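# Insert a dowel pin upright into a plate hole

## Task

Get a dowel pin started in any one hole of the plate. Press it down until its whole diameter has entered a short distance into the hole's straight-walled section and the pin stays upright by itself. Full insertion is not needed.

## Robot and tools

Robot: two arms, left_arm and right_arm, each ending in a five-hinge-group dexterous hand. right_arm carries a right hand and left_arm a mirrored left hand. Bases in the scene frame: left_arm at (+0.033, +0.318, +0.033) m, right_arm at (-0.044, -0.344, +0.019) m, both facing almost straight along +x. A fixed post stands on the floor behind the arms. Loose objects may occasionally get a brief external shove.

Frames. Scene frame: origin at table-top height, halfway between the nominal bases; +x out over the table, +z up, left_arm on the +y side. Reported positions (metres) and quaternions (wxyz) are in this frame and may be off by a few centimetres. Each hand point has its own axes: +z points along straight fingers toward the tips, +y points out of the palm face, +x runs across the palm away from the thumb on the right hand and toward the thumb on the left hand. The palm face sits at y = -0.063 m; straight fingertips reach about 0.14 m past knuckles at z = -0.017 m. A rigid mast at the wrist on the palm side can strike objects.

A row is 48 numbers, each in [-1, 1], always for both arms: left_arm dx, dy, dz, rx, ry, rz; then 16 left hand motor numbers; left current_limit, speed; then the same 24 for right_arm. dx..rz are offsets, not poses: they are measured from that arm's Hand target as it stood when the action or move began, along the Hand target's own axes. 1.0 equals 0.6 m or 180 degrees; rx, ry, rz form one rotation vector. Every row of one action counts from the same start, so sending the same offset again moves further. Six zeros means no new pose request for that arm.

Hand motor order (same in rows and in every hand readout): index_mcp, index_abd, index_pip, index_dip, thumb_cmc, thumb_axl, thumb_mcp, thumb_ipl, middle_mcp, middle_abd, middle_pip, middle_dip, ring_mcp, ring_abd, ring_pip, ring_dip. Each is a goal angle scaled between its stops; straight values: _mcp -0.75, _abd 0.00, _pip -0.58, _dip -0.70, thumb_cmc -0.71, thumb_axl -0.68, thumb_mcp -0.23, thumb_ipl -0.17. Toward +1 fingers curl toward the palm and thumb_cmc brings the thumb in front of the palm. current_limit maps -1..+1 to 0..550 mA (minimum 11 mA); speed gives a set-point rate of (speed+1)/2 times 8.5 rad/s. Initial values: current_limit +0.4, speed -0.6. A hand zero is a real goal; to leave a hand unchanged, resend its hand_goal, hand_current_limit and hand_speed.

Tools.
execute_actions: actions is a list of actions; each action is up to 15 rows, one per 1/30 s step, the last row held to step 15. cameras optionally lists camera names, ["all"] or []; images come by default only when actions is empty.
move: target is one 48-number row or a list of up to 15 rows; every row's offsets count from the Hand targets at the move's start, not from the previous row. Straight-line paths, all arms finishing together, capped at 10 s. speed in m/s, 0.002 to 4.3, default 0.25 (turns up to twice that in rad/s), one value or one per target. blend in metres rounds corners in a list (0 stops at each). blocking=false returns after about 0.5 s while motion continues. Hand numbers of later rows are applied on arrival there. Paths do not avoid obstacles or the other arm.
wait: seconds 0 to 3600; sends nothing new, lets a running move continue.
stop: brakes a running move.
zoom_image: camera (cam_high, cam_low, cam_left_wrist, cam_right_wrist) and region [x0, y0, x1, y1] in pixels of its latest image, at most 504 by 504; images are 672x504.
finished_scene: ends the scene, optional scene = 1; irreversible.

Results: each arm's end_effector_position, end_effector_quat_wxyz, Hand target (the commanded pose after clipping, the base for the next offsets), joint positions, velocities (may read within noise), torques (uncalibrated; numbers 3 and 4 wrap at ±28 N m). Hand lines: hand_goal, hand_measured, hand_current_ma (positive pushes toward -1), hand_state per motor (moving, goal, blocked, overload), hand_current_limit, hand_speed. A move adds a move: line with its ending (done, off_target, moving, held, fault) and limits (paced = pose clipped, held = steps withheld).

Behaviour to expect: orientation commands are clipped to 40 degrees from the current orientation per step. Hands often settle short of or below the target, especially under load, because of friction and elbow sag; send the remaining gap as a new offset, or aim a little high. An arm blocked by contact keeps pushing until commanded back past its hand point. Joint ranges (rad): waist ±2.880, shoulder 0 to 3.142, elbow 0 to 3.019, wrist pitch -1.693 to 1.571, wrist yaw ±1.571, wrist roll ±2.094.

Avoid: dropping the pin even a few millimetres, releasing it while it moves, fast impacts with the plate or table, very hard pushes, anything leaving the table, and any contact or grip between the two hands or arms. A finger motor at 495 mA or more for 5 s shuts down for 10 s. Long stretched or straining poses heat joint motors: MOTOR HOT appears at 85 °C and at 100 °C the arm drops for 30 to 60 s. After a HAND FAULT line, remaining calls in that same reply are skipped.

Each tool is called after "Call:" as a command line: name --argument value for each argument, lists and objects as JSON in quotes; but a table of rows of numbers goes row by row, as --pt "numbers of a row", without its own name.

## Session

Call:
execute_actions --actions '[]'

Scene clock: 0.00 s.
left_arm: end_effector_position=(+0.2506, -0.3014, +0.3213) hand_goal=(-0.754, +0.000, -0.576, -0.696, -0.714, -0.678, -0.226, -0.168, -0.754, +0.000, -0.576, -0.696, -0.754, +0.000, -0.576, -0.696) hand_measured=(-0.7535, +0.0008, -0.5770, -0.6958, -0.7142, -0.6777, -0.2252, -0.1672, -0.7535, +0.0008, -0.5770, -0.6958, -0.7535, -0.0007, -0.5770, -0.6958) hand_current_ma=(-4, +6, -2, -4, +0, +2, +11, +3, +11, +2, -13, +3, +6, -9, -1, -5) hand_state=(goal, goal, goal, goal, goal, goal, goal, goal, goal, goal, goal, goal, goal, goal, goal, goal) hand_current_limit=0.40 hand_speed=-0.60 end_effector_quat_wxyz=(+0.735, +0.604, +0.309, -0.002) | right_arm: end_effector_position=(+0.5904, -0.4142, +0.2017) hand_goal=(-0.754, +0.000, -0.576, -0.696, -0.714, -0.678, -0.226, -0.168, -0.754, +0.000, -0.576, -0.696, -0.754, +0.000, -0.576, -0.696) hand_measured=(-0.7523, -0.0007, -0.5770, -0.6971, -0.7142, -0.6767, -0.2262, -0.1681, -0.7535, +0.0008, -0.5757, -0.6971, -0.7547, +0.0008, -0.5782, -0.6945) hand_current_ma=(+12, +1, -8, -10, -5, -4, +11, -2, +7, +2, +7, -8, +3, -1, -3, +14) hand_state=(goal, goal, goal, goal, goal, goal, goal, goal, goal, goal, goal, goal, goal, goal, goal, goal) hand_current_limit=0.40 hand_speed=-0.60 end_effector_quat_wxyz=(+0.198, +0.360, +0.908, -0.080)
Joint positions: left_arm=[-1.409 1.795 0.968 0.911 -0.292 -0.452] | right_arm=[-0.13 1.649 1.378 -0.944 0.248 -0.994]
Joint velocities: within noise
Joint torques (N m): no reading
Heat: left arm: hottest shoulder 27 °C; right arm: hottest wrist pitch 25 °C.
Hand target: left_arm +0.2511, -0.3042, +0.3335; +0.744, +0.593, +0.307, -0.005 | right_arm +0.5985, -0.4153, +0.2154; +0.211, +0.360, +0.905, -0.077

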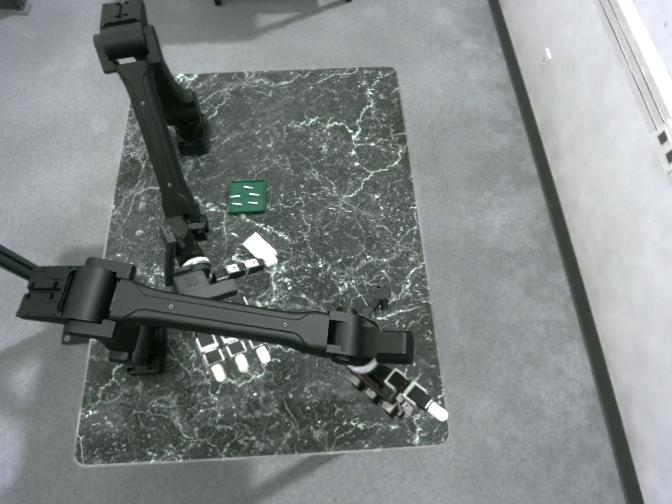

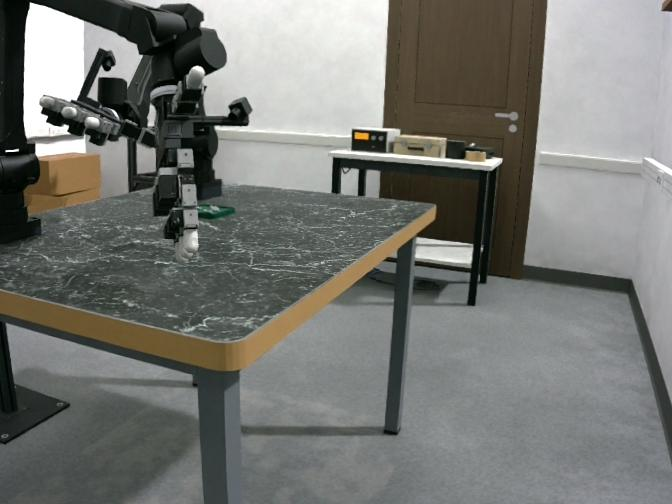

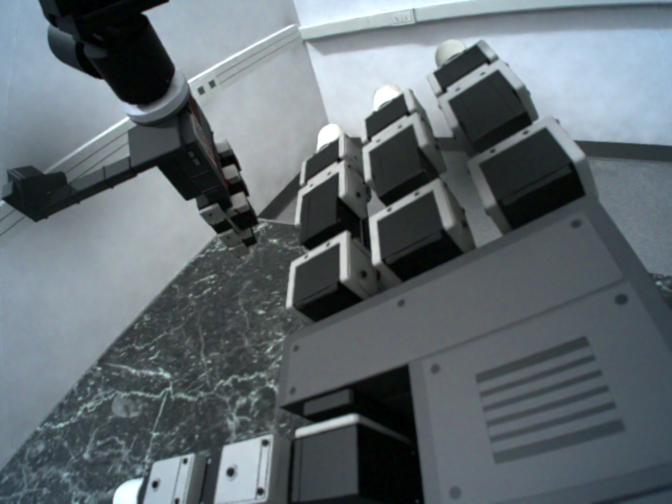

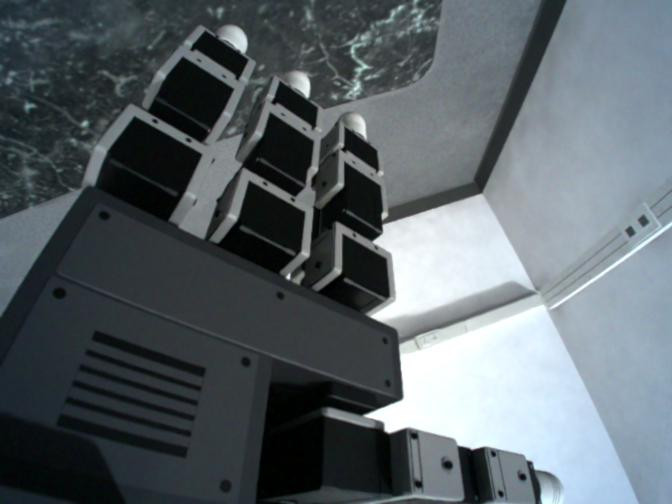

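Call:
zoom_image --camera "cam_high" --region '[200, 160, 320, 280]'

Call:
zoom_image --camera "cam_low" --region '[140, 150, 300, 270]'

Scaled by 4.200 from the camera's image (finer frame: 960x720).

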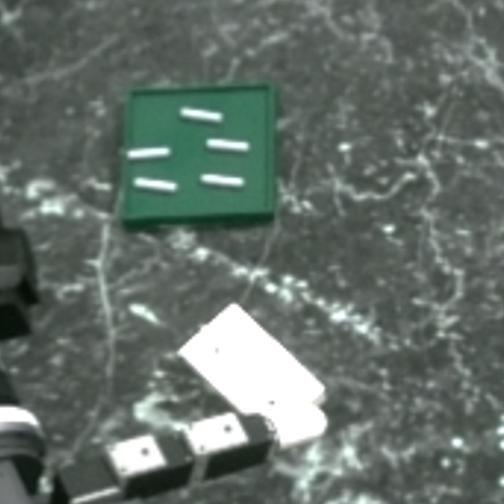

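Scaled by 3.150 from the camera's image (finer frame: 960x720).

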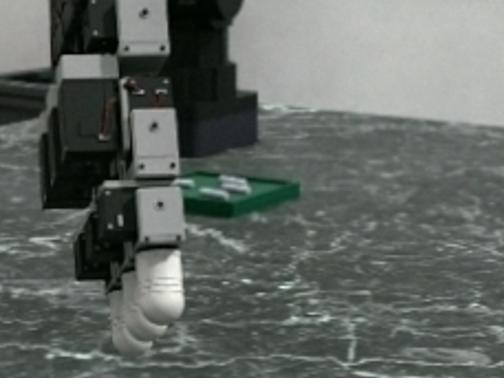

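Call:
move --target '[0.605,0.468,-0.73,0,0,0,-0.754,0,-0.576,-0.696,-0.714,-0.678,-0.226,-0.168,-0.754,0,-0.576,-0.696,-0.754,0,-0.576,-0.696,0.4,-0.6,0,0,0,0,0,0,-0.754,0,-0.576,-0.696,-0.714,-0.678,-0.226,-0.168,-0.754,0,-0.576,-0.696,-0.754,0,-0.576,-0.696,0.4,-0.6]' --cameras '["all"]'

Scene clock: 8.43 s.
left_arm: end_effector_position=(+0.4437, +0.2952, +0.3536) hand_goal=(-0.754, +0.000, -0.576, -0.696, -0.714, -0.678, -0.226, -0.168, -0.754, +0.000, -0.576, -0.696, -0.754, +0.000, -0.576, -0.696) hand_measured=(-0.7655, -0.0007, -0.5770, -0.6958, -0.7230, -0.6767, -0.2282, -0.1719, -0.7643, -0.0007, -0.5770, -0.6958, -0.7643, -0.0007, -0.5770, -0.6958) hand_current_ma=(-1, -2, -13, -9, +2, +6, +5, -4, +3, +8, -19, +4, +9, -7, +7, +0) hand_state=(goal, goal, goal, goal, goal, goal, goal, goal, goal, goal, goal, goal, goal, goal, goal, goal) hand_current_limit=0.40 hand_speed=-0.60 end_effector_quat_wxyz=(+0.740, +0.591, +0.322, -0.013) | right_arm: end_effector_position=(+0.5904, -0.4142, +0.2017) hand_goal=(-0.754, +0.000, -0.576, -0.696, -0.714, -0.678, -0.226, -0.168, -0.754, +0.000, -0.576, -0.696, -0.754, +0.000, -0.576, -0.696) hand_measured=(-0.7535, -0.0007, -0.5770, -0.6958, -0.7142, -0.6777, -0.2232, -0.1681, -0.7535, -0.0007, -0.5770, -0.6958, -0.7535, +0.0008, -0.5782, -0.6971) hand_current_ma=(+12, +9, -12, -1, -9, -8, -2, -9, +10, +16, +0, -2, +8, -16, -7, +3) hand_state=(goal, goal, goal, goal, goal, goal, goal, goal, goal, goal, goal, goal, goal, goal, goal, goal) hand_current_limit=0.40 hand_speed=-0.60 end_effector_quat_wxyz=(+0.198, +0.360, +0.908, -0.080)
Joint positions: left_arm=[0.318 1.375 0.412 1.538 1.396 -1.086] | right_arm=[-0.13 1.649 1.378 -0.944 0.248 -0.994]
Joint torques (N m): left_arm=[2.49 -4.25 8.31 1.85 -0.78 -0.04] | right_arm=[0.44 -13.27 12.36 1.03 0.27 0.05]
Heat: left arm: hottest shoulder 27 °C; right arm: hottest elbow 26 °C.
Hand target: left_arm +0.4518, +0.2967, +0.3658; +0.744, +0.593, +0.307, -0.005 | right_arm +0.5985, -0.4153, +0.2154; +0.211, +0.360, +0.905, -0.077
Off the commanded pose: left_arm 0.015 m, 2 deg | right_arm 0.016 m, 2 deg.
joint sent to its limit (left arm) — joint 4 (wrist pitch), upper limit. The joint targets still meet the commanded pose.
move: off_target (left_arm)

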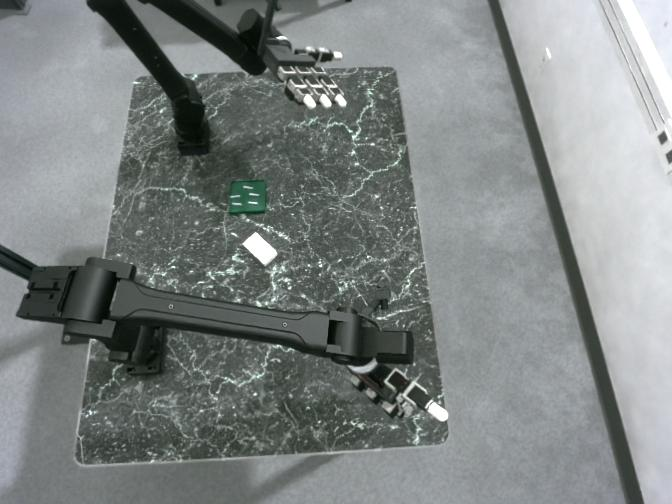

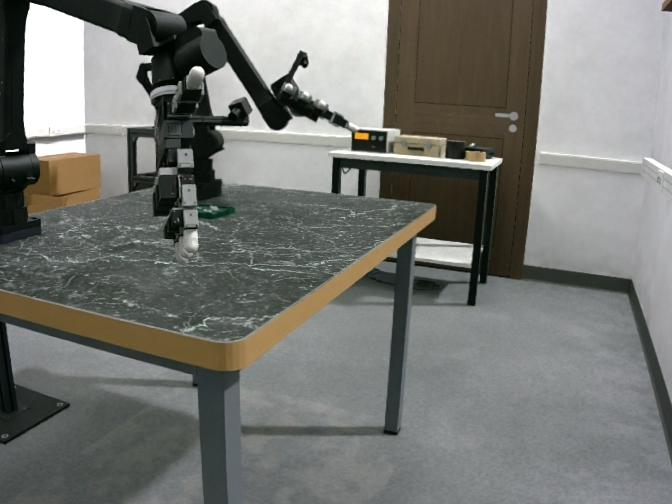

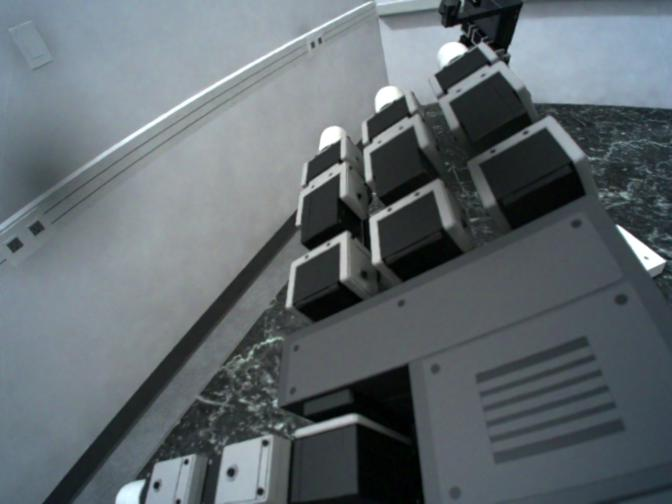

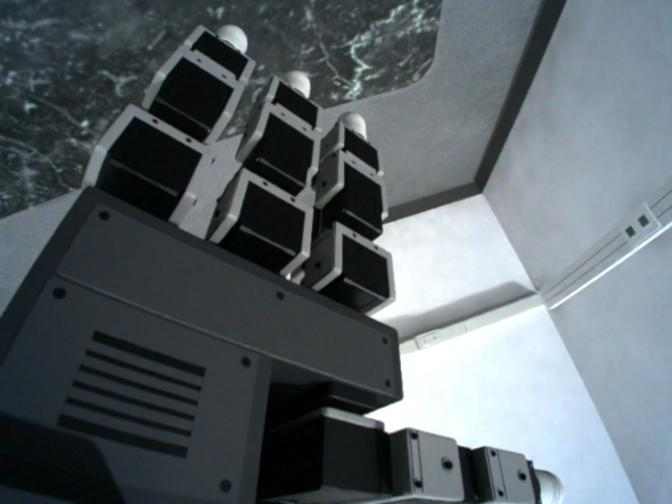

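Call:
zoom_image --camera "cam_high" --region '[215, 165, 299, 228]'

Call:
zoom_image --camera "cam_high" --region '[220, 215, 304, 278]'

Scaled by 6.000 from the camera's image (finer frame: 960x720).

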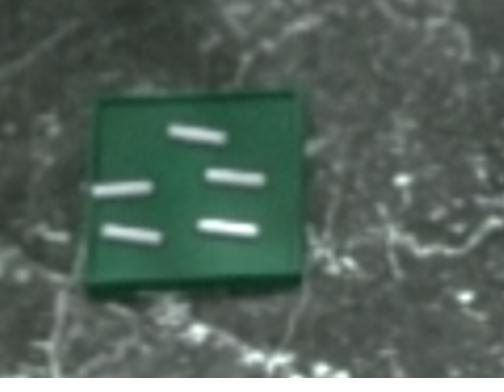

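Scaled by 6.000 from the camera's image (finer frame: 960x720).

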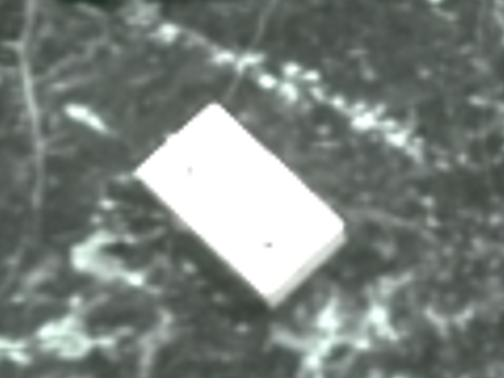

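Call:
move --target '[0,0,0,0,0,0,-0.754,0,-0.576,-0.696,-0.714,-0.678,-0.226,-0.168,-0.754,0,-0.576,-0.696,-0.754,0,-0.576,-0.696,0.4,-0.6,0.724,0.130,-0.508,-0.0507,0.1388,-0.2367,-0.754,0,-0.576,-0.696,-0.714,-0.678,-0.226,-0.168,-0.754,0,-0.576,-0.696,-0.754,0,-0.576,-0.696,0.4,-0.6]' --cameras '["all"]'

Scene clock: 11.90 s.
left_arm: end_effector_position=(+0.4438, +0.2953, +0.3536) hand_goal=(-0.754, +0.000, -0.576, -0.696, -0.714, -0.678, -0.226, -0.168, -0.754, +0.000, -0.576, -0.696, -0.754, +0.000, -0.576, -0.696) hand_measured=(-0.7655, +0.0008, -0.5757, -0.6958, -0.7230, -0.6777, -0.2272, -0.1719, -0.7643, +0.0008, -0.5757, -0.6958, -0.7643, -0.0007, -0.5770, -0.6958) hand_current_ma=(-4, +4, -4, -3, -1, +3, +5, +0, +0, +7, -15, -4, +9, -11, +5, -2) hand_state=(goal, goal, goal, goal, goal, goal, goal, goal, goal, goal, goal, goal, goal, goal, goal, goal) hand_current_limit=0.40 hand_speed=-0.60 end_effector_quat_wxyz=(+0.740, +0.590, +0.322, -0.013) | right_arm: end_effector_position=(+0.2645, -0.0102, +0.2857) hand_goal=(-0.754, +0.000, -0.576, -0.696, -0.714, -0.678, -0.226, -0.168, -0.754, +0.000, -0.576, -0.696, -0.754, +0.000, -0.576, -0.696) hand_measured=(-0.7523, -0.0007, -0.5757, -0.6971, -0.7092, -0.6777, -0.2222, -0.1681, -0.7523, -0.0007, -0.5770, -0.6971, -0.7523, -0.0007, -0.5770, -0.6958) hand_current_ma=(+9, -5, -3, -6, +7, -6, +8, -10, +10, +8, -2, -11, +0, -13, -3, +11) hand_state=(goal, goal, goal, goal, goal, goal, goal, goal, goal, goal, goal, goal, goal, goal, goal, goal) hand_current_limit=0.40 hand_speed=-0.60 end_effector_quat_wxyz=(-0.008, +0.001, +1.000, -0.006)
Joint positions: left_arm=[0.318 1.375 0.412 1.538 1.396 -1.087] | right_arm=[0.72 1.342 1.343 -1.593 -0.001 -0.851]
Joint torques (N m): left_arm=[2.49 -4.25 8.38 1.87 -0.78 -0.04] | right_arm=[1.2 -7.71 13.85 -0.16 0.04 0.1]
Heat: left arm: hottest shoulder 27 °C; right arm: hottest elbow 26 °C.
Hand target: left_arm +0.4518, +0.2967, +0.3658; +0.744, +0.593, +0.307, -0.005 | right_arm +0.2694, -0.0006, +0.3003; +0.000, +0.000, +1.000, +0.001
Off the commanded pose: left_arm 0.015 m, 2 deg | right_arm 0.018 m, 1 deg.
joint sent to its limit (left arm) — joint 4 (wrist pitch), upper limit. The joint targets still meet the commanded pose.
move: off_target (right_arm)

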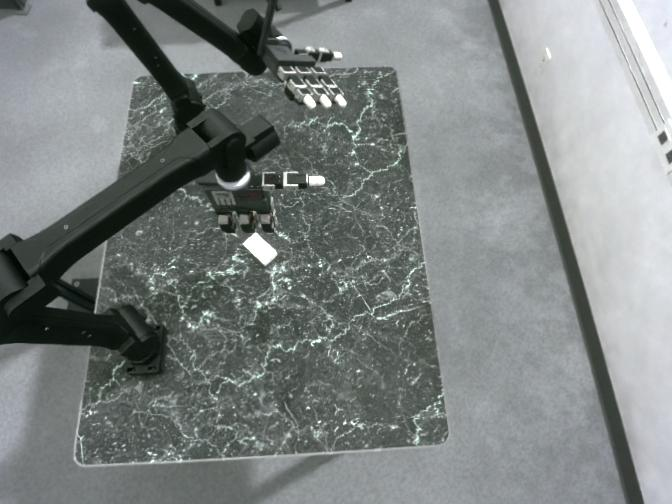

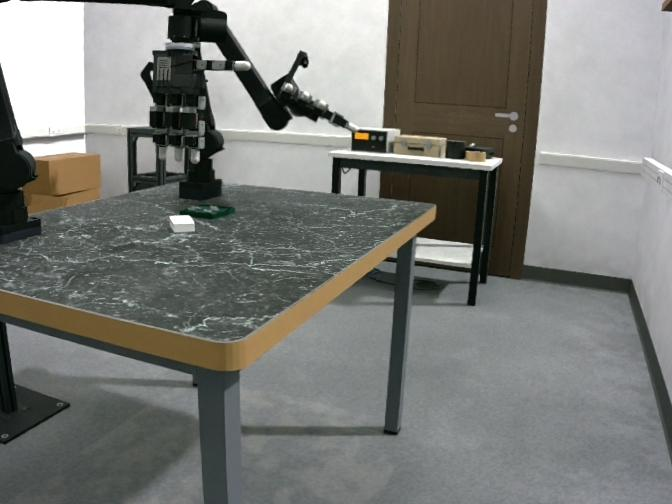

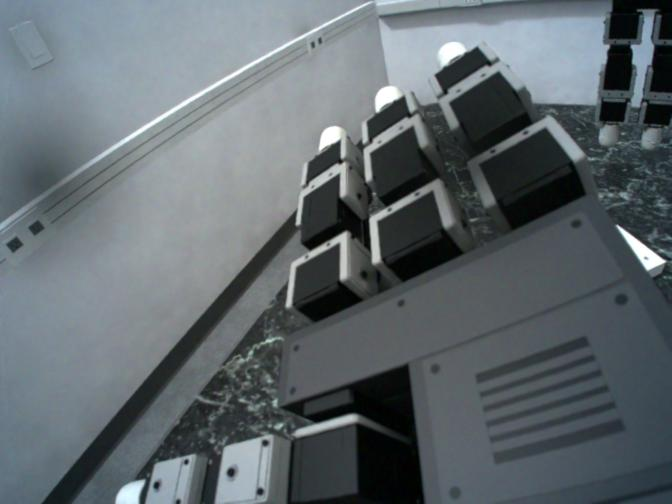

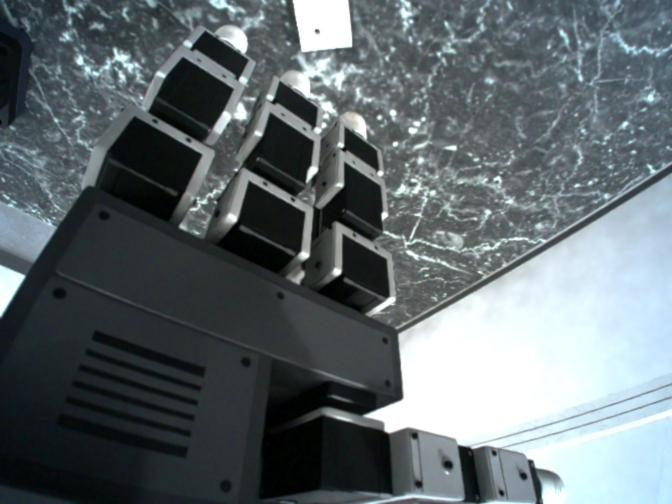

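Call:
zoom_image --camera "cam_right_wrist" --region '[260, 0, 386, 94]'

Call:
zoom_image --camera "cam_low" --region '[150, 190, 250, 250]'

Call:
zoom_image --camera "cam_left_wrist" --region '[592, 200, 672, 290]'

Scaled by 4.000 from the camera's image (finer frame: 960x720).

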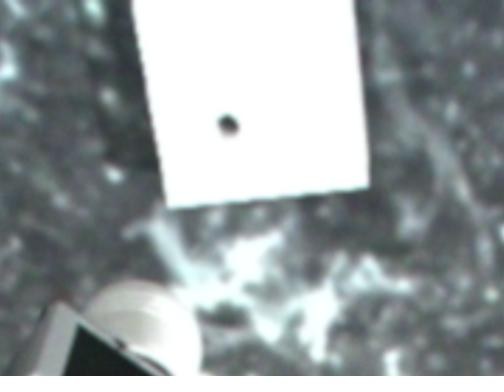

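Scaled by 5.040 from the camera's image (finer frame: 960x720).

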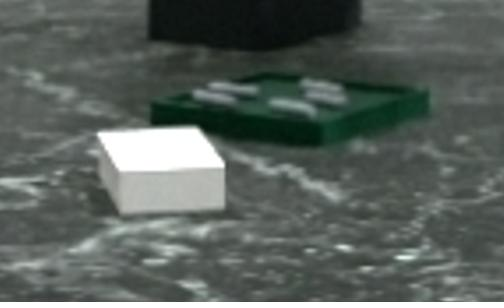

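Scaled by 5.600 from the camera's image (finer frame: 960x720).

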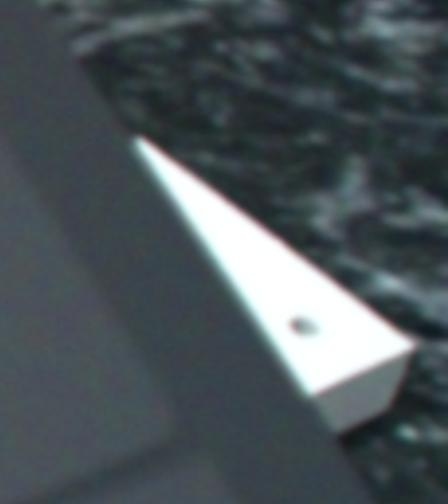

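Call:
move --pt "0 0 0 0 0 0 -0.754 0 -0.576 -0.696 -0.714 -0.678 -0.226 -0.168 -0.754 0 -0.576 -0.696 -0.754 0 -0.576 -0.696 0.4 -0.6 -0.15 -0.3 -0.03 0 0 0.5 -0.754 0 -0.576 -0.696 -0.714 -0.678 -0.226 -0.168 -0.754 0 -0.576 -0.696 -0.754 0 -0.576 -0.696 0.4 -0.6" --pt "0 0 0 0 0 0 -0.754 0 -0.576 -0.696 -0.714 -0.678 -0.226 -0.168 -0.754 0 -0.576 -0.696 -0.754 0 -0.576 -0.696 0.4 -0.6 -0.3 -0.55 -0.033 0 0 0.98 -0.754 0 -0.576 -0.696 -0.714 -0.678 -0.226 -0.168 -0.754 0 -0.576 -0.696 -0.754 0 -0.576 -0.696 0.4 -0.6" --blend '[0.05,0]' --speed '[0.5,0.5]' --cameras '["all"]'

Scene clock: 22.17 s.
left_arm: end_effector_position=(+0.4438, +0.2953, +0.3536) hand_goal=(-0.754, +0.000, -0.576, -0.696, -0.714, -0.678, -0.226, -0.168, -0.754, +0.000, -0.576, -0.696, -0.754, +0.000, -0.576, -0.696) hand_measured=(-0.7655, +0.0008, -0.5770, -0.6971, -0.7230, -0.6777, -0.2272, -0.1719, -0.7643, +0.0008, -0.5757, -0.6958, -0.7643, +0.0008, -0.5770, -0.6958) hand_current_ma=(-9, +6, -10, -11, -3, +0, +3, -5, +3, +2, -15, -2, +10, -13, -3, -1) hand_state=(goal, goal, goal, goal, goal, goal, goal, goal, goal, goal, goal, goal, goal, goal, goal, goal) hand_current_limit=0.40 hand_speed=-0.60 end_effector_quat_wxyz=(+0.740, +0.590, +0.322, -0.013) | right_arm: end_effector_position=(+0.4409, -0.3279, +0.3113) hand_goal=(-0.754, +0.000, -0.576, -0.696, -0.714, -0.678, -0.226, -0.168, -0.754, +0.000, -0.576, -0.696, -0.754, +0.000, -0.576, -0.696) hand_measured=(-0.7535, +0.0008, -0.5770, -0.6958, -0.7104, -0.6777, -0.2222, -0.1681, -0.7535, +0.0008, -0.5770, -0.6958, -0.7535, -0.0007, -0.5770, -0.6971) hand_current_ma=(+5, -7, -16, -4, -5, -13, +7, -14, +11, +8, -5, -12, -5, -8, +0, +7) hand_state=(goal, goal, goal, goal, goal, goal, goal, goal, goal, goal, goal, goal, goal, goal, goal, goal) hand_current_limit=0.40 hand_speed=-0.60 end_effector_quat_wxyz=(+0.000, +0.999, +0.040, -0.008)
Joint positions: left_arm=[0.318 1.375 0.412 1.538 1.396 -1.087] | right_arm=[0.205 1.692 1.799 -1.694 -0.002 1.693]
Joint torques (N m): left_arm=[2.37 -4.31 8.36 1.85 -0.77 -0.04] | right_arm=[-0.56 -12.28 13.33 -0.13 0.09 0.1]
Heat: left arm: hottest shoulder 27 °C; right arm: hottest elbow 28 °C.
Hand target: left_arm +0.4518, +0.2967, +0.3658; +0.744, +0.593, +0.307, -0.005 | right_arm +0.4492, -0.3307, +0.3201; +0.000, +1.000, +0.031, +0.000
Off the commanded pose: left_arm 0.015 m, 2 deg | right_arm 0.012 m, 1 deg.
joint sent to its limit (left arm) — joint 4 (wrist pitch), upper limit. The joint targets still meet the commanded pose.
move: off_target (right_arm)

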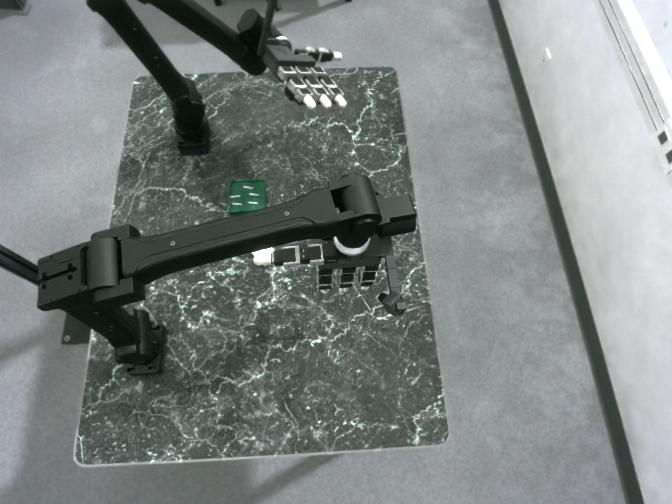

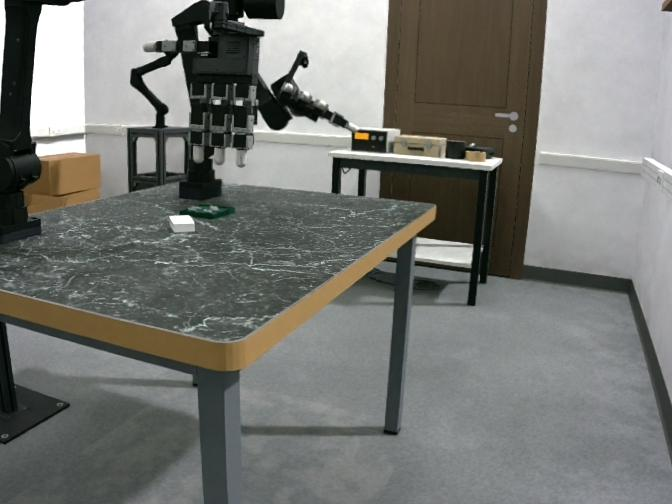

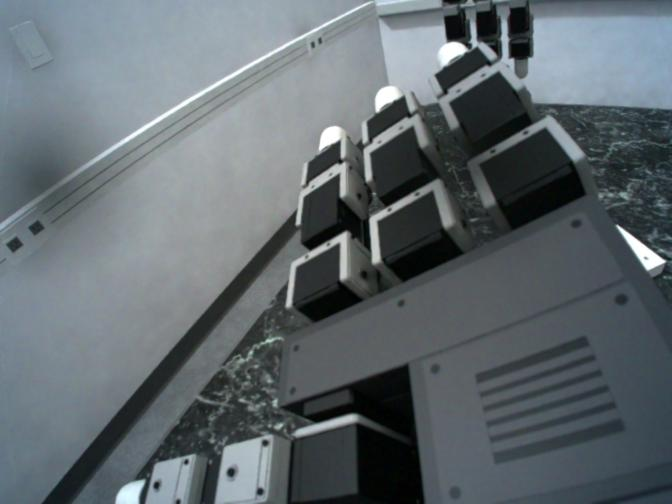

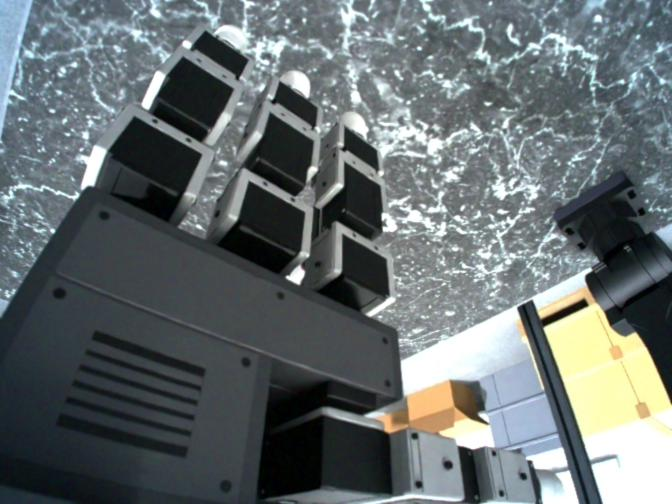

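Call:
move --target '[0.0103,-0.039,0.117,0.186,0.34,0.0337,-0.411,0,-0.869,-0.913,-0.714,-0.678,-0.226,-0.168,-0.89,0,-0.285,-0.406,0.479,0,0.737,-0.261,0.4,-0.6,0,0,0,0,0,0,-0.754,0,-0.576,-0.696,-0.714,-0.678,-0.226,-0.168,-0.754,0,-0.576,-0.696,-0.754,0,-0.576,-0.696,0.4,-0.6]' --speed '[0.3]' --cameras '["all"]'

Scene clock: 34.83 s.
left_arm: end_effector_position=(+0.4688, +0.2346, +0.3201) hand_goal=(-0.412, +0.000, -0.870, -0.914, -0.714, -0.678, -0.226, -0.168, -0.890, +0.000, -0.286, -0.406, +0.478, +0.000, +0.736, -0.262) hand_measured=(-0.4375, +0.0081, -0.8734, -0.9200, -0.7230, -0.6777, -0.2222, -0.1643, -0.9054, +0.0081, -0.2934, -0.4066, +0.4742, +0.0023, +0.7408, -0.2575) hand_current_ma=(-13, +4, -1, -9, -1, +5, +2, +3, +5, +10, -13, -2, +13, -4, +4, -2) hand_state=(blocked, goal, goal, goal, goal, goal, goal, goal, goal, goal, goal, goal, goal, goal, goal, goal) hand_current_limit=0.40 hand_speed=-0.60 end_effector_quat_wxyz=(+0.276, +0.715, +0.596, +0.237) | right_arm: end_effector_position=(+0.4408, -0.3279, +0.3113) hand_goal=(-0.754, +0.000, -0.576, -0.696, -0.714, -0.678, -0.226, -0.168, -0.754, +0.000, -0.576, -0.696, -0.754, +0.000, -0.576, -0.696) hand_measured=(-0.7535, -0.0007, -0.5770, -0.6971, -0.7117, -0.6777, -0.2212, -0.1672, -0.7535, +0.0008, -0.5770, -0.6958, -0.7547, -0.0007, -0.5770, -0.6971) hand_current_ma=(+10, -10, -12, -9, +2, -3, +13, -3, +10, +11, +11, -5, -12, -9, -6, +15) hand_state=(goal, goal, goal, goal, goal, goal, goal, goal, goal, goal, goal, goal, goal, goal, goal, goal) hand_current_limit=0.40 hand_speed=-0.60 end_effector_quat_wxyz=(+0.000, +0.999, +0.040, -0.008)
Joint positions: left_arm=[-0.3 0.894 0.744 -0.679 -0.08 -0.072] | right_arm=[0.205 1.692 1.799 -1.694 -0.002 1.694]
Joint torques (N m): left_arm=[2.26 -2.32 13.81 1.54 -0.29 -0.14] | right_arm=[0.03 -12.16 13.53 -0.27 0.1 0.1]
Heat: left arm: hottest elbow 29 °C; right arm: hottest elbow 30 °C.
Hand target: left_arm +0.4799, +0.2298, +0.3498; +0.293, +0.708, +0.594, +0.246 | right_arm +0.4492, -0.3307, +0.3201; +0.000, +1.000, +0.031, +0.000
Off the commanded pose: left_arm 0.032 m, 2 deg | right_arm 0.012 m, 1 deg.
move: off_target (left_arm)

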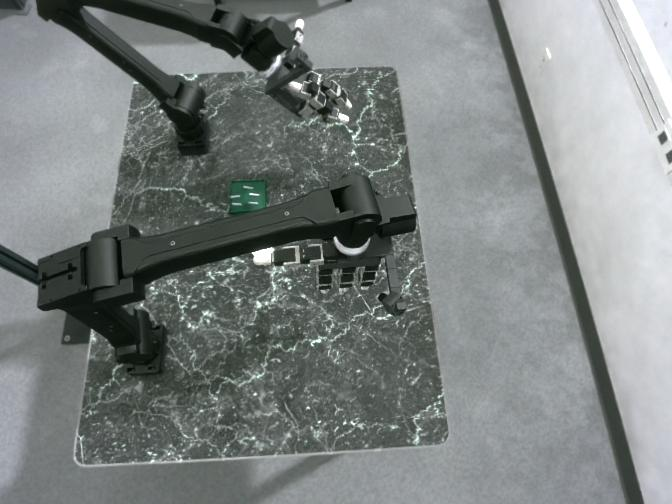

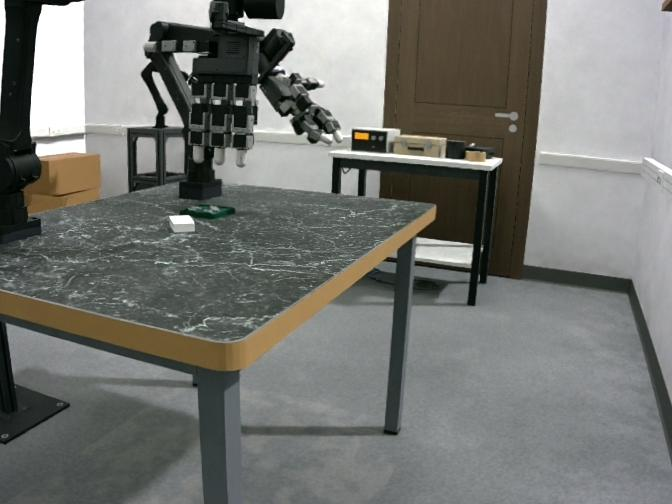

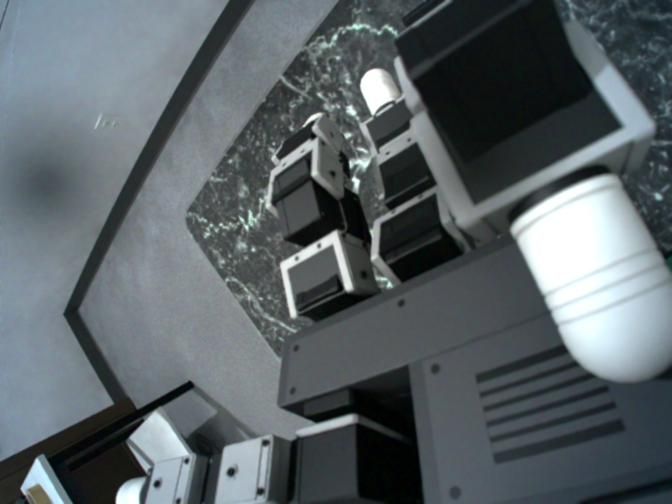

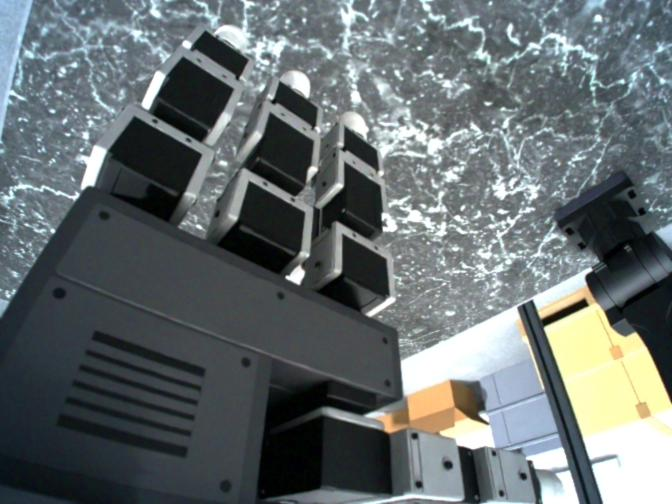

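Call:
move --target '[-0.2443,-0.296,0.034,0.4164,0.0016,-0.012,-0.411,0,-0.869,-0.913,-0.714,-0.678,-0.226,-0.168,-0.89,0,-0.285,-0.406,0.685,0,0.518,-0.188,0.4,-0.6,0,0,0,0,0,0,-0.754,0,-0.576,-0.696,-0.714,-0.678,-0.226,-0.168,-0.754,0,-0.576,-0.696,-0.754,0,-0.576,-0.696,0.4,-0.6]' --speed '[0.3]' --cameras '["all"]'

Scene clock: 38.20 s.
left_arm: end_effector_position=(+0.3381, +0.1126, +0.1988) hand_goal=(-0.412, +0.000, -0.870, -0.914, -0.714, -0.678, -0.226, -0.168, -0.890, +0.000, -0.286, -0.406, +0.684, +0.000, +0.518, -0.188) hand_measured=(-0.4086, -0.0007, -0.8657, -0.9175, -0.7067, -0.6777, -0.2222, -0.1643, -0.8861, +0.0037, -0.2831, -0.4066, +0.6756, +0.0023, +0.5150, -0.1887) hand_current_ma=(-11, +10, -7, -7, +6, +4, +9, +2, +1, +1, -7, +0, +6, -5, +1, -5) hand_state=(goal, goal, goal, goal, goal, goal, goal, goal, goal, goal, goal, goal, goal, goal, goal, goal) hand_current_limit=0.40 hand_speed=-0.60 end_effector_quat_wxyz=(-0.147, +0.733, +0.647, -0.147) | right_arm: end_effector_position=(+0.4408, -0.3279, +0.3113) hand_goal=(-0.754, +0.000, -0.576, -0.696, -0.714, -0.678, -0.226, -0.168, -0.754, +0.000, -0.576, -0.696, -0.754, +0.000, -0.576, -0.696) hand_measured=(-0.7535, +0.0008, -0.5770, -0.6958, -0.7117, -0.6777, -0.2212, -0.1672, -0.7535, -0.0007, -0.5770, -0.6958, -0.7547, -0.0007, -0.5770, -0.6945) hand_current_ma=(+13, -5, -16, -2, +0, -9, +8, -1, +11, +11, +6, -12, +10, -14, +2, +10) hand_state=(goal, goal, goal, goal, goal, goal, goal, goal, goal, goal, goal, goal, goal, goal, goal, goal) hand_current_limit=0.40 hand_speed=-0.60 end_effector_quat_wxyz=(+0.000, +0.999, +0.040, -0.008)
Joint positions: left_arm=[-0.659 1.398 1.17 -1.698 0.225 -0.477] | right_arm=[0.205 1.692 1.799 -1.694 -0.002 1.694]
Joint torques (N m): left_arm=[2.26 -7 10.32 -1.11 0.13 -0.15] | right_arm=[0.03 -12.57 13.45 -0.2 0.08 0.12]
Heat: left arm: hottest elbow 29 °C; right arm: hottest elbow 30 °C.
Hand target: left_arm +0.3451, +0.1047, +0.2097; -0.195, +0.729, +0.634, -0.169 | right_arm +0.4492, -0.3307, +0.3201; +0.000, +1.000, +0.031, +0.000
Off the commanded pose: left_arm 0.015 m, 6 deg | right_arm 0.012 m, 1 deg.
joint sent to its limit (left arm) — joint 4 (wrist pitch), lower limit. The joint targets are off in orientation, not in position.
move: off_target (left_arm)

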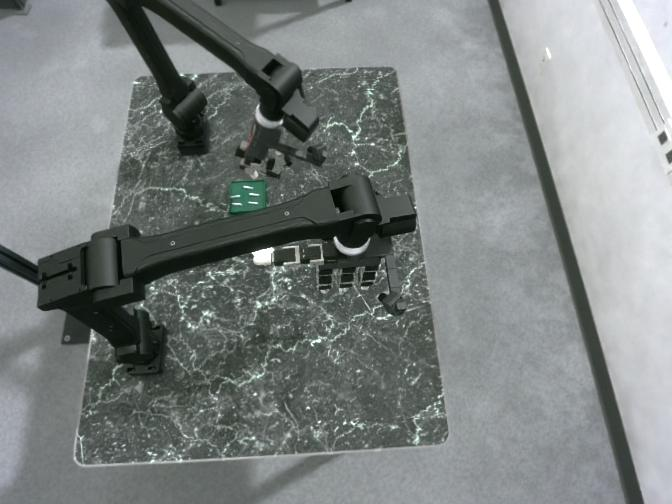

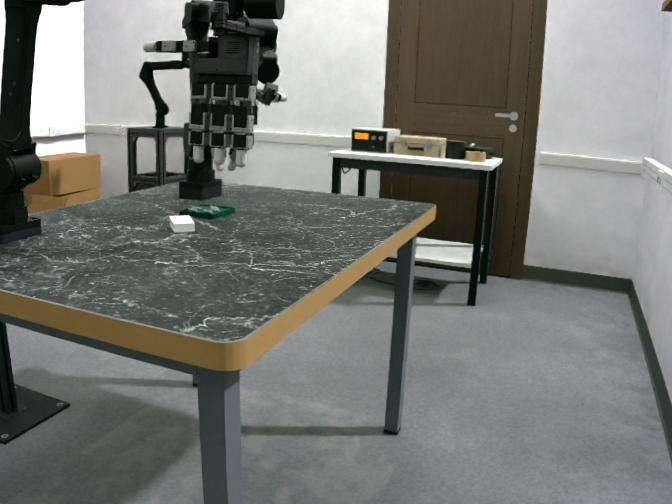

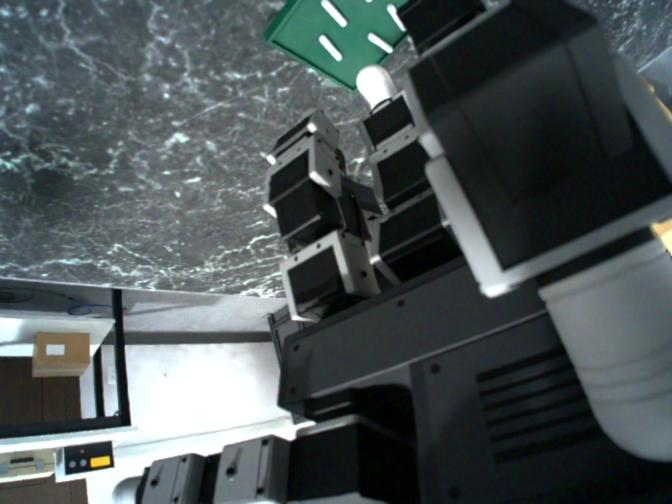

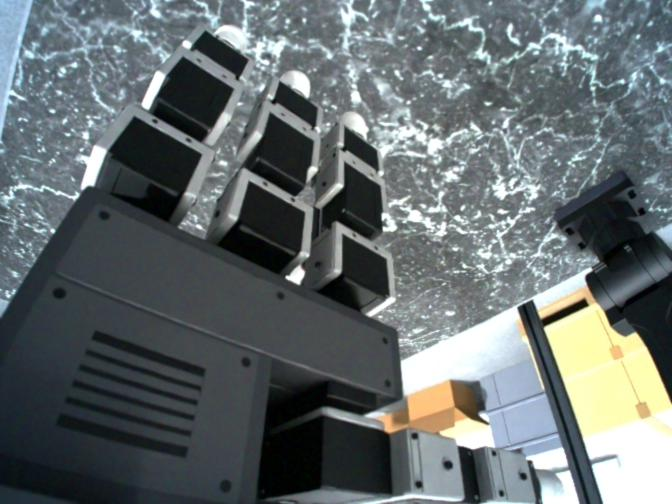

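Call:
zoom_image --camera "cam_left_wrist" --region '[240, 0, 440, 150]'

Scaled by 2.520 from the camera's image (finer frame: 960x720).

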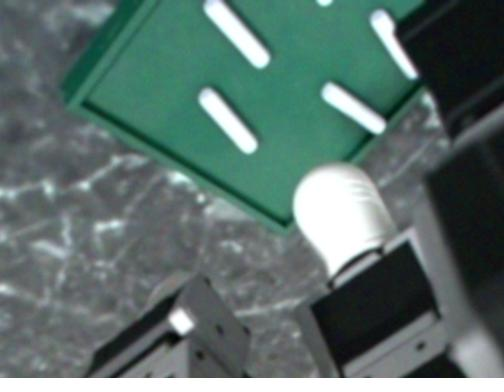

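Call:
move --target '[0,0,0,0,0,0,-0.411,0.2,-0.869,-0.913,-0.714,-0.678,-0.226,-0.168,-0.89,-0.2,-0.285,-0.406,0.685,0,0.518,-0.188,0.0,-0.6,0,0,0,0,0,0,-0.754,0,-0.576,-0.696,-0.714,-0.678,-0.226,-0.168,-0.754,0,-0.576,-0.696,-0.754,0,-0.576,-0.696,0.4,-0.6]' --cameras '["cam_left_wrist"]'

Call:
zoom_image --camera "cam_left_wrist" --region '[240, 0, 440, 150]'

Scene clock: 39.83 s.
left_arm: end_effector_position=(+0.3380, +0.1127, +0.1988) hand_goal=(-0.412, +0.200, -0.870, -0.914, -0.714, -0.678, -0.226, -0.168, -0.890, -0.200, -0.286, -0.406, +0.684, +0.000, +0.518, -0.188) hand_measured=(-0.4086, +0.0990, -0.8670, -0.9188, -0.7067, -0.6777, -0.2222, -0.1643, -0.8861, -0.1032, -0.2831, -0.4015, +0.6756, +0.0023, +0.5150, -0.1887) hand_current_ma=(-2, -28, -15, -6, -1, +1, +7, -4, +7, +37, -9, -8, +6, -6, +2, -9) hand_state=(goal, blocked, goal, goal, goal, goal, goal, goal, goal, blocked, goal, goal, goal, goal, goal, goal) hand_current_limit=0.00 hand_speed=-0.60 end_effector_quat_wxyz=(-0.147, +0.733, +0.648, -0.147) | right_arm: end_effector_position=(+0.4408, -0.3279, +0.3113) hand_goal=(-0.754, +0.000, -0.576, -0.696, -0.714, -0.678, -0.226, -0.168, -0.754, +0.000, -0.576, -0.696, -0.754, +0.000, -0.576, -0.696) hand_measured=(-0.7535, +0.0008, -0.5770, -0.6958, -0.7117, -0.6777, -0.2222, -0.1672, -0.7535, -0.0007, -0.5757, -0.6958, -0.7523, -0.0007, -0.5770, -0.6971) hand_current_ma=(+1, +0, -6, -3, +1, -7, +7, -2, +11, +16, -4, -7, -4, -2, -4, +8) hand_state=(goal, goal, goal, goal, goal, goal, goal, goal, goal, goal, goal, goal, goal, goal, goal, goal) hand_current_limit=0.40 hand_speed=-0.60 end_effector_quat_wxyz=(+0.000, +0.999, +0.040, -0.008)
Joint positions: left_arm=[-0.659 1.398 1.17 -1.698 0.225 -0.478] | right_arm=[0.205 1.692 1.799 -1.694 -0.002 1.694]
Joint torques (N m): left_arm=[2.26 -7 10.32 -1.09 0.13 -0.14] | right_arm=[-0.5 -12.51 13.67 -0.05 0.12 0.05]
Heat: left arm: hottest elbow 29 °C; right arm: hottest elbow 30 °C.
Hand target: left_arm +0.3450, +0.1047, +0.2097; -0.195, +0.729, +0.634, -0.169 | right_arm +0.4492, -0.3307, +0.3201; +0.000, +1.000, +0.031, +0.000
Off the commanded pose: left_arm 0.015 m, 6 deg | right_arm 0.012 m, 1 deg.
joint sent to its limit (left arm) — joint 4 (wrist pitch), lower limit. The joint targets are off in orientation, not in position.
move: done

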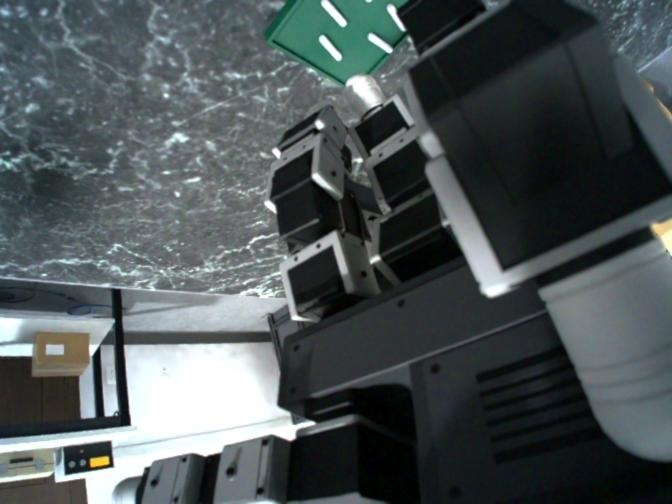

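Scaled by 2.520 from the camera's image (finer frame: 960x720).

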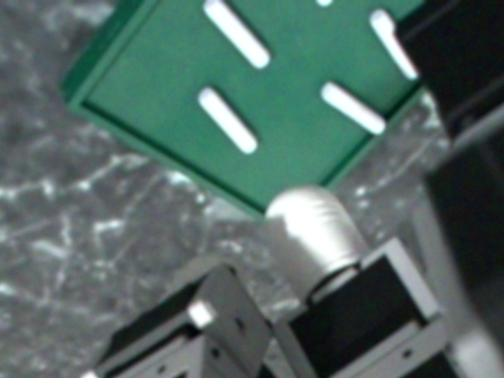

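Call:
move --target '[0,0,0,0,0,0,-0.356,0,-0.985,-0.986,-0.714,-0.678,-0.226,-0.168,-0.986,0,-0.212,-0.304,0.685,0,0.518,-0.188,0.4,-0.6,0,0,0,0,0,0,-0.754,0,-0.576,-0.696,-0.714,-0.678,-0.226,-0.168,-0.754,0,-0.576,-0.696,-0.754,0,-0.576,-0.696,0.4,-0.6]' --cameras '[]'

Call:
move --target '[0,0,0,0,0,0,-0.356,0.25,-0.985,-0.986,-0.714,-0.678,-0.226,-0.168,-0.986,-0.25,-0.212,-0.304,0.685,0,0.518,-0.188,0.4,-0.6,0,0,0,0,0,0,-0.754,0,-0.576,-0.696,-0.714,-0.678,-0.226,-0.168,-0.754,0,-0.576,-0.696,-0.754,0,-0.576,-0.696,0.4,-0.6]' --cameras '["cam_left_wrist"]'

Call:
zoom_image --camera "cam_left_wrist" --region '[240, 0, 440, 150]'

Scene clock: 40.70 s.
left_arm: end_effector_position=(+0.3378, +0.1127, +0.1988) hand_goal=(-0.356, +0.000, -0.986, -0.986, -0.714, -0.678, -0.226, -0.168, -0.986, +0.000, -0.212, -0.304, +0.684, +0.000, +0.518, -0.188) hand_measured=(-0.3519, -0.0021, -0.9722, -0.9837, -0.7067, -0.6767, -0.2222, -0.1643, -0.9669, +0.0052, -0.2100, -0.3034, +0.6744, +0.0023, +0.5150, -0.1887) hand_current_ma=(-3, +5, -10, -7, +2, -3, +5, +3, +16, +3, -1, -2, +12, -8, +5, -2) hand_state=(goal, goal, goal, goal, goal, goal, goal, goal, goal, goal, goal, goal, goal, goal, goal, goal) hand_current_limit=0.40 hand_speed=-0.60 end_effector_quat_wxyz=(-0.147, +0.733, +0.648, -0.147) | right_arm: end_effector_position=(+0.4408, -0.3279, +0.3113) hand_goal=(-0.754, +0.000, -0.576, -0.696, -0.714, -0.678, -0.226, -0.168, -0.754, +0.000, -0.576, -0.696, -0.754, +0.000, -0.576, -0.696) hand_measured=(-0.7535, -0.0007, -0.5782, -0.6945, -0.7117, -0.6777, -0.2212, -0.1681, -0.7523, -0.0007, -0.5757, -0.6958, -0.7523, -0.0007, -0.5770, -0.6958) hand_current_ma=(+10, -10, -12, -16, +1, -8, +11, -4, +5, +8, +0, -11, -5, -14, -2, +10) hand_state=(goal, goal, goal, goal, goal, goal, goal, goal, goal, goal, goal, goal, goal, goal, goal, goal) hand_current_limit=0.40 hand_speed=-0.60 end_effector_quat_wxyz=(+0.000, +0.999, +0.040, -0.008)
Joint positions: left_arm=[-0.659 1.398 1.17 -1.699 0.226 -0.478] | right_arm=[0.205 1.692 1.799 -1.694 -0.002 1.694]
Joint torques (N m): left_arm=[2.26 -7.12 10.28 -1.05 0.11 -0.15] | right_arm=[-0.38 -12.22 13.72 -0.14 0.07 0.11]
Heat: left arm: hottest elbow 29 °C; right arm: hottest elbow 30 °C.
Hand target: left_arm +0.3450, +0.1048, +0.2097; -0.195, +0.729, +0.634, -0.169 | right_arm +0.4492, -0.3307, +0.3201; +0.000, +1.000, +0.031, +0.000
Off the commanded pose: left_arm 0.015 m, 6 deg | right_arm 0.012 m, 1 deg.
joint sent to its limit (left arm) — joint 4 (wrist pitch), lower limit. The joint targets are off in orientation, not in position.
move: done

Scene clock: 41.20 s.
left_arm: end_effector_position=(+0.3378, +0.1127, +0.1988) hand_goal=(-0.356, +0.250, -0.986, -0.986, -0.714, -0.678, -0.226, -0.168, -0.986, -0.250, -0.212, -0.304, +0.684, +0.000, +0.518, -0.188) hand_measured=(-0.3519, +0.1517, -0.9619, -0.9837, -0.7067, -0.6777, -0.2222, -0.1643, -0.9693, -0.1882, -0.2100, -0.3008, +0.6756, +0.0023, +0.5163, -0.1887) hand_current_ma=(-7, -29, +3, -9, +6, +2, +13, -6, +12, +20, -4, -2, +13, -11, +3, -9) hand_state=(goal, blocked, blocked, goal, goal, goal, goal, goal, goal, blocked, goal, goal, goal, goal, goal, goal) hand_current_limit=0.40 hand_speed=-0.60 end_effector_quat_wxyz=(-0.147, +0.733, +0.648, -0.147) | right_arm: end_effector_position=(+0.4408, -0.3279, +0.3113) hand_goal=(-0.754, +0.000, -0.576, -0.696, -0.714, -0.678, -0.226, -0.168, -0.754, +0.000, -0.576, -0.696, -0.754, +0.000, -0.576, -0.696) hand_measured=(-0.7523, -0.0007, -0.5770, -0.6958, -0.7117, -0.6777, -0.2222, -0.1681, -0.7535, +0.0008, -0.5770, -0.6971, -0.7535, -0.0007, -0.5757, -0.6971) hand_current_ma=(+10, -8, -3, -3, -5, -7, -1, -9, +14, +3, +1, -10, -2, -4, -1, +11) hand_state=(goal, goal, goal, goal, goal, goal, goal, goal, goal, goal, goal, goal, goal, goal, goal, goal) hand_current_limit=0.40 hand_speed=-0.60 end_effector_quat_wxyz=(+0.000, +0.999, +0.040, -0.008)
Joint positions: left_arm=[-0.659 1.398 1.17 -1.699 0.226 -0.478] | right_arm=[0.205 1.692 1.799 -1.694 -0.002 1.694]
Joint torques (N m): left_arm=[2.32 -7.06 10.32 -1.13 0.11 -0.14] | right_arm=[-0.09 -12.1 13.49 -0.27 0.11 0.07]
Heat: left arm: hottest elbow 29 °C; right arm: hottest elbow 30 °C.
Hand target: left_arm +0.3450, +0.1047, +0.2097; -0.195, +0.729, +0.634, -0.169 | right_arm +0.4492, -0.3307, +0.3201; +0.000, +1.000, +0.031, +0.000
Off the commanded pose: left_arm 0.015 m, 6 deg | right_arm 0.012 m, 1 deg.
joint sent to its limit (left arm) — joint 4 (wrist pitch), lower limit. The joint targets are off in orientation, not in position.
move: done

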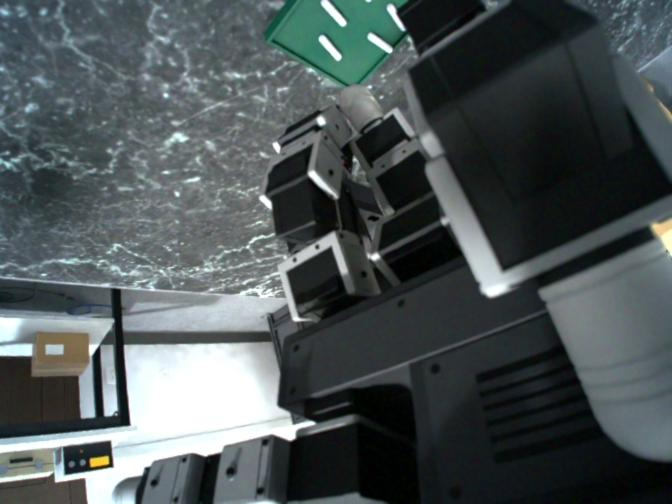

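Scaled by 2.520 from the camera's image (finer frame: 960x720).

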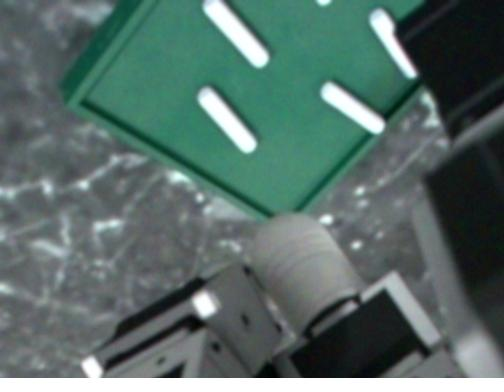

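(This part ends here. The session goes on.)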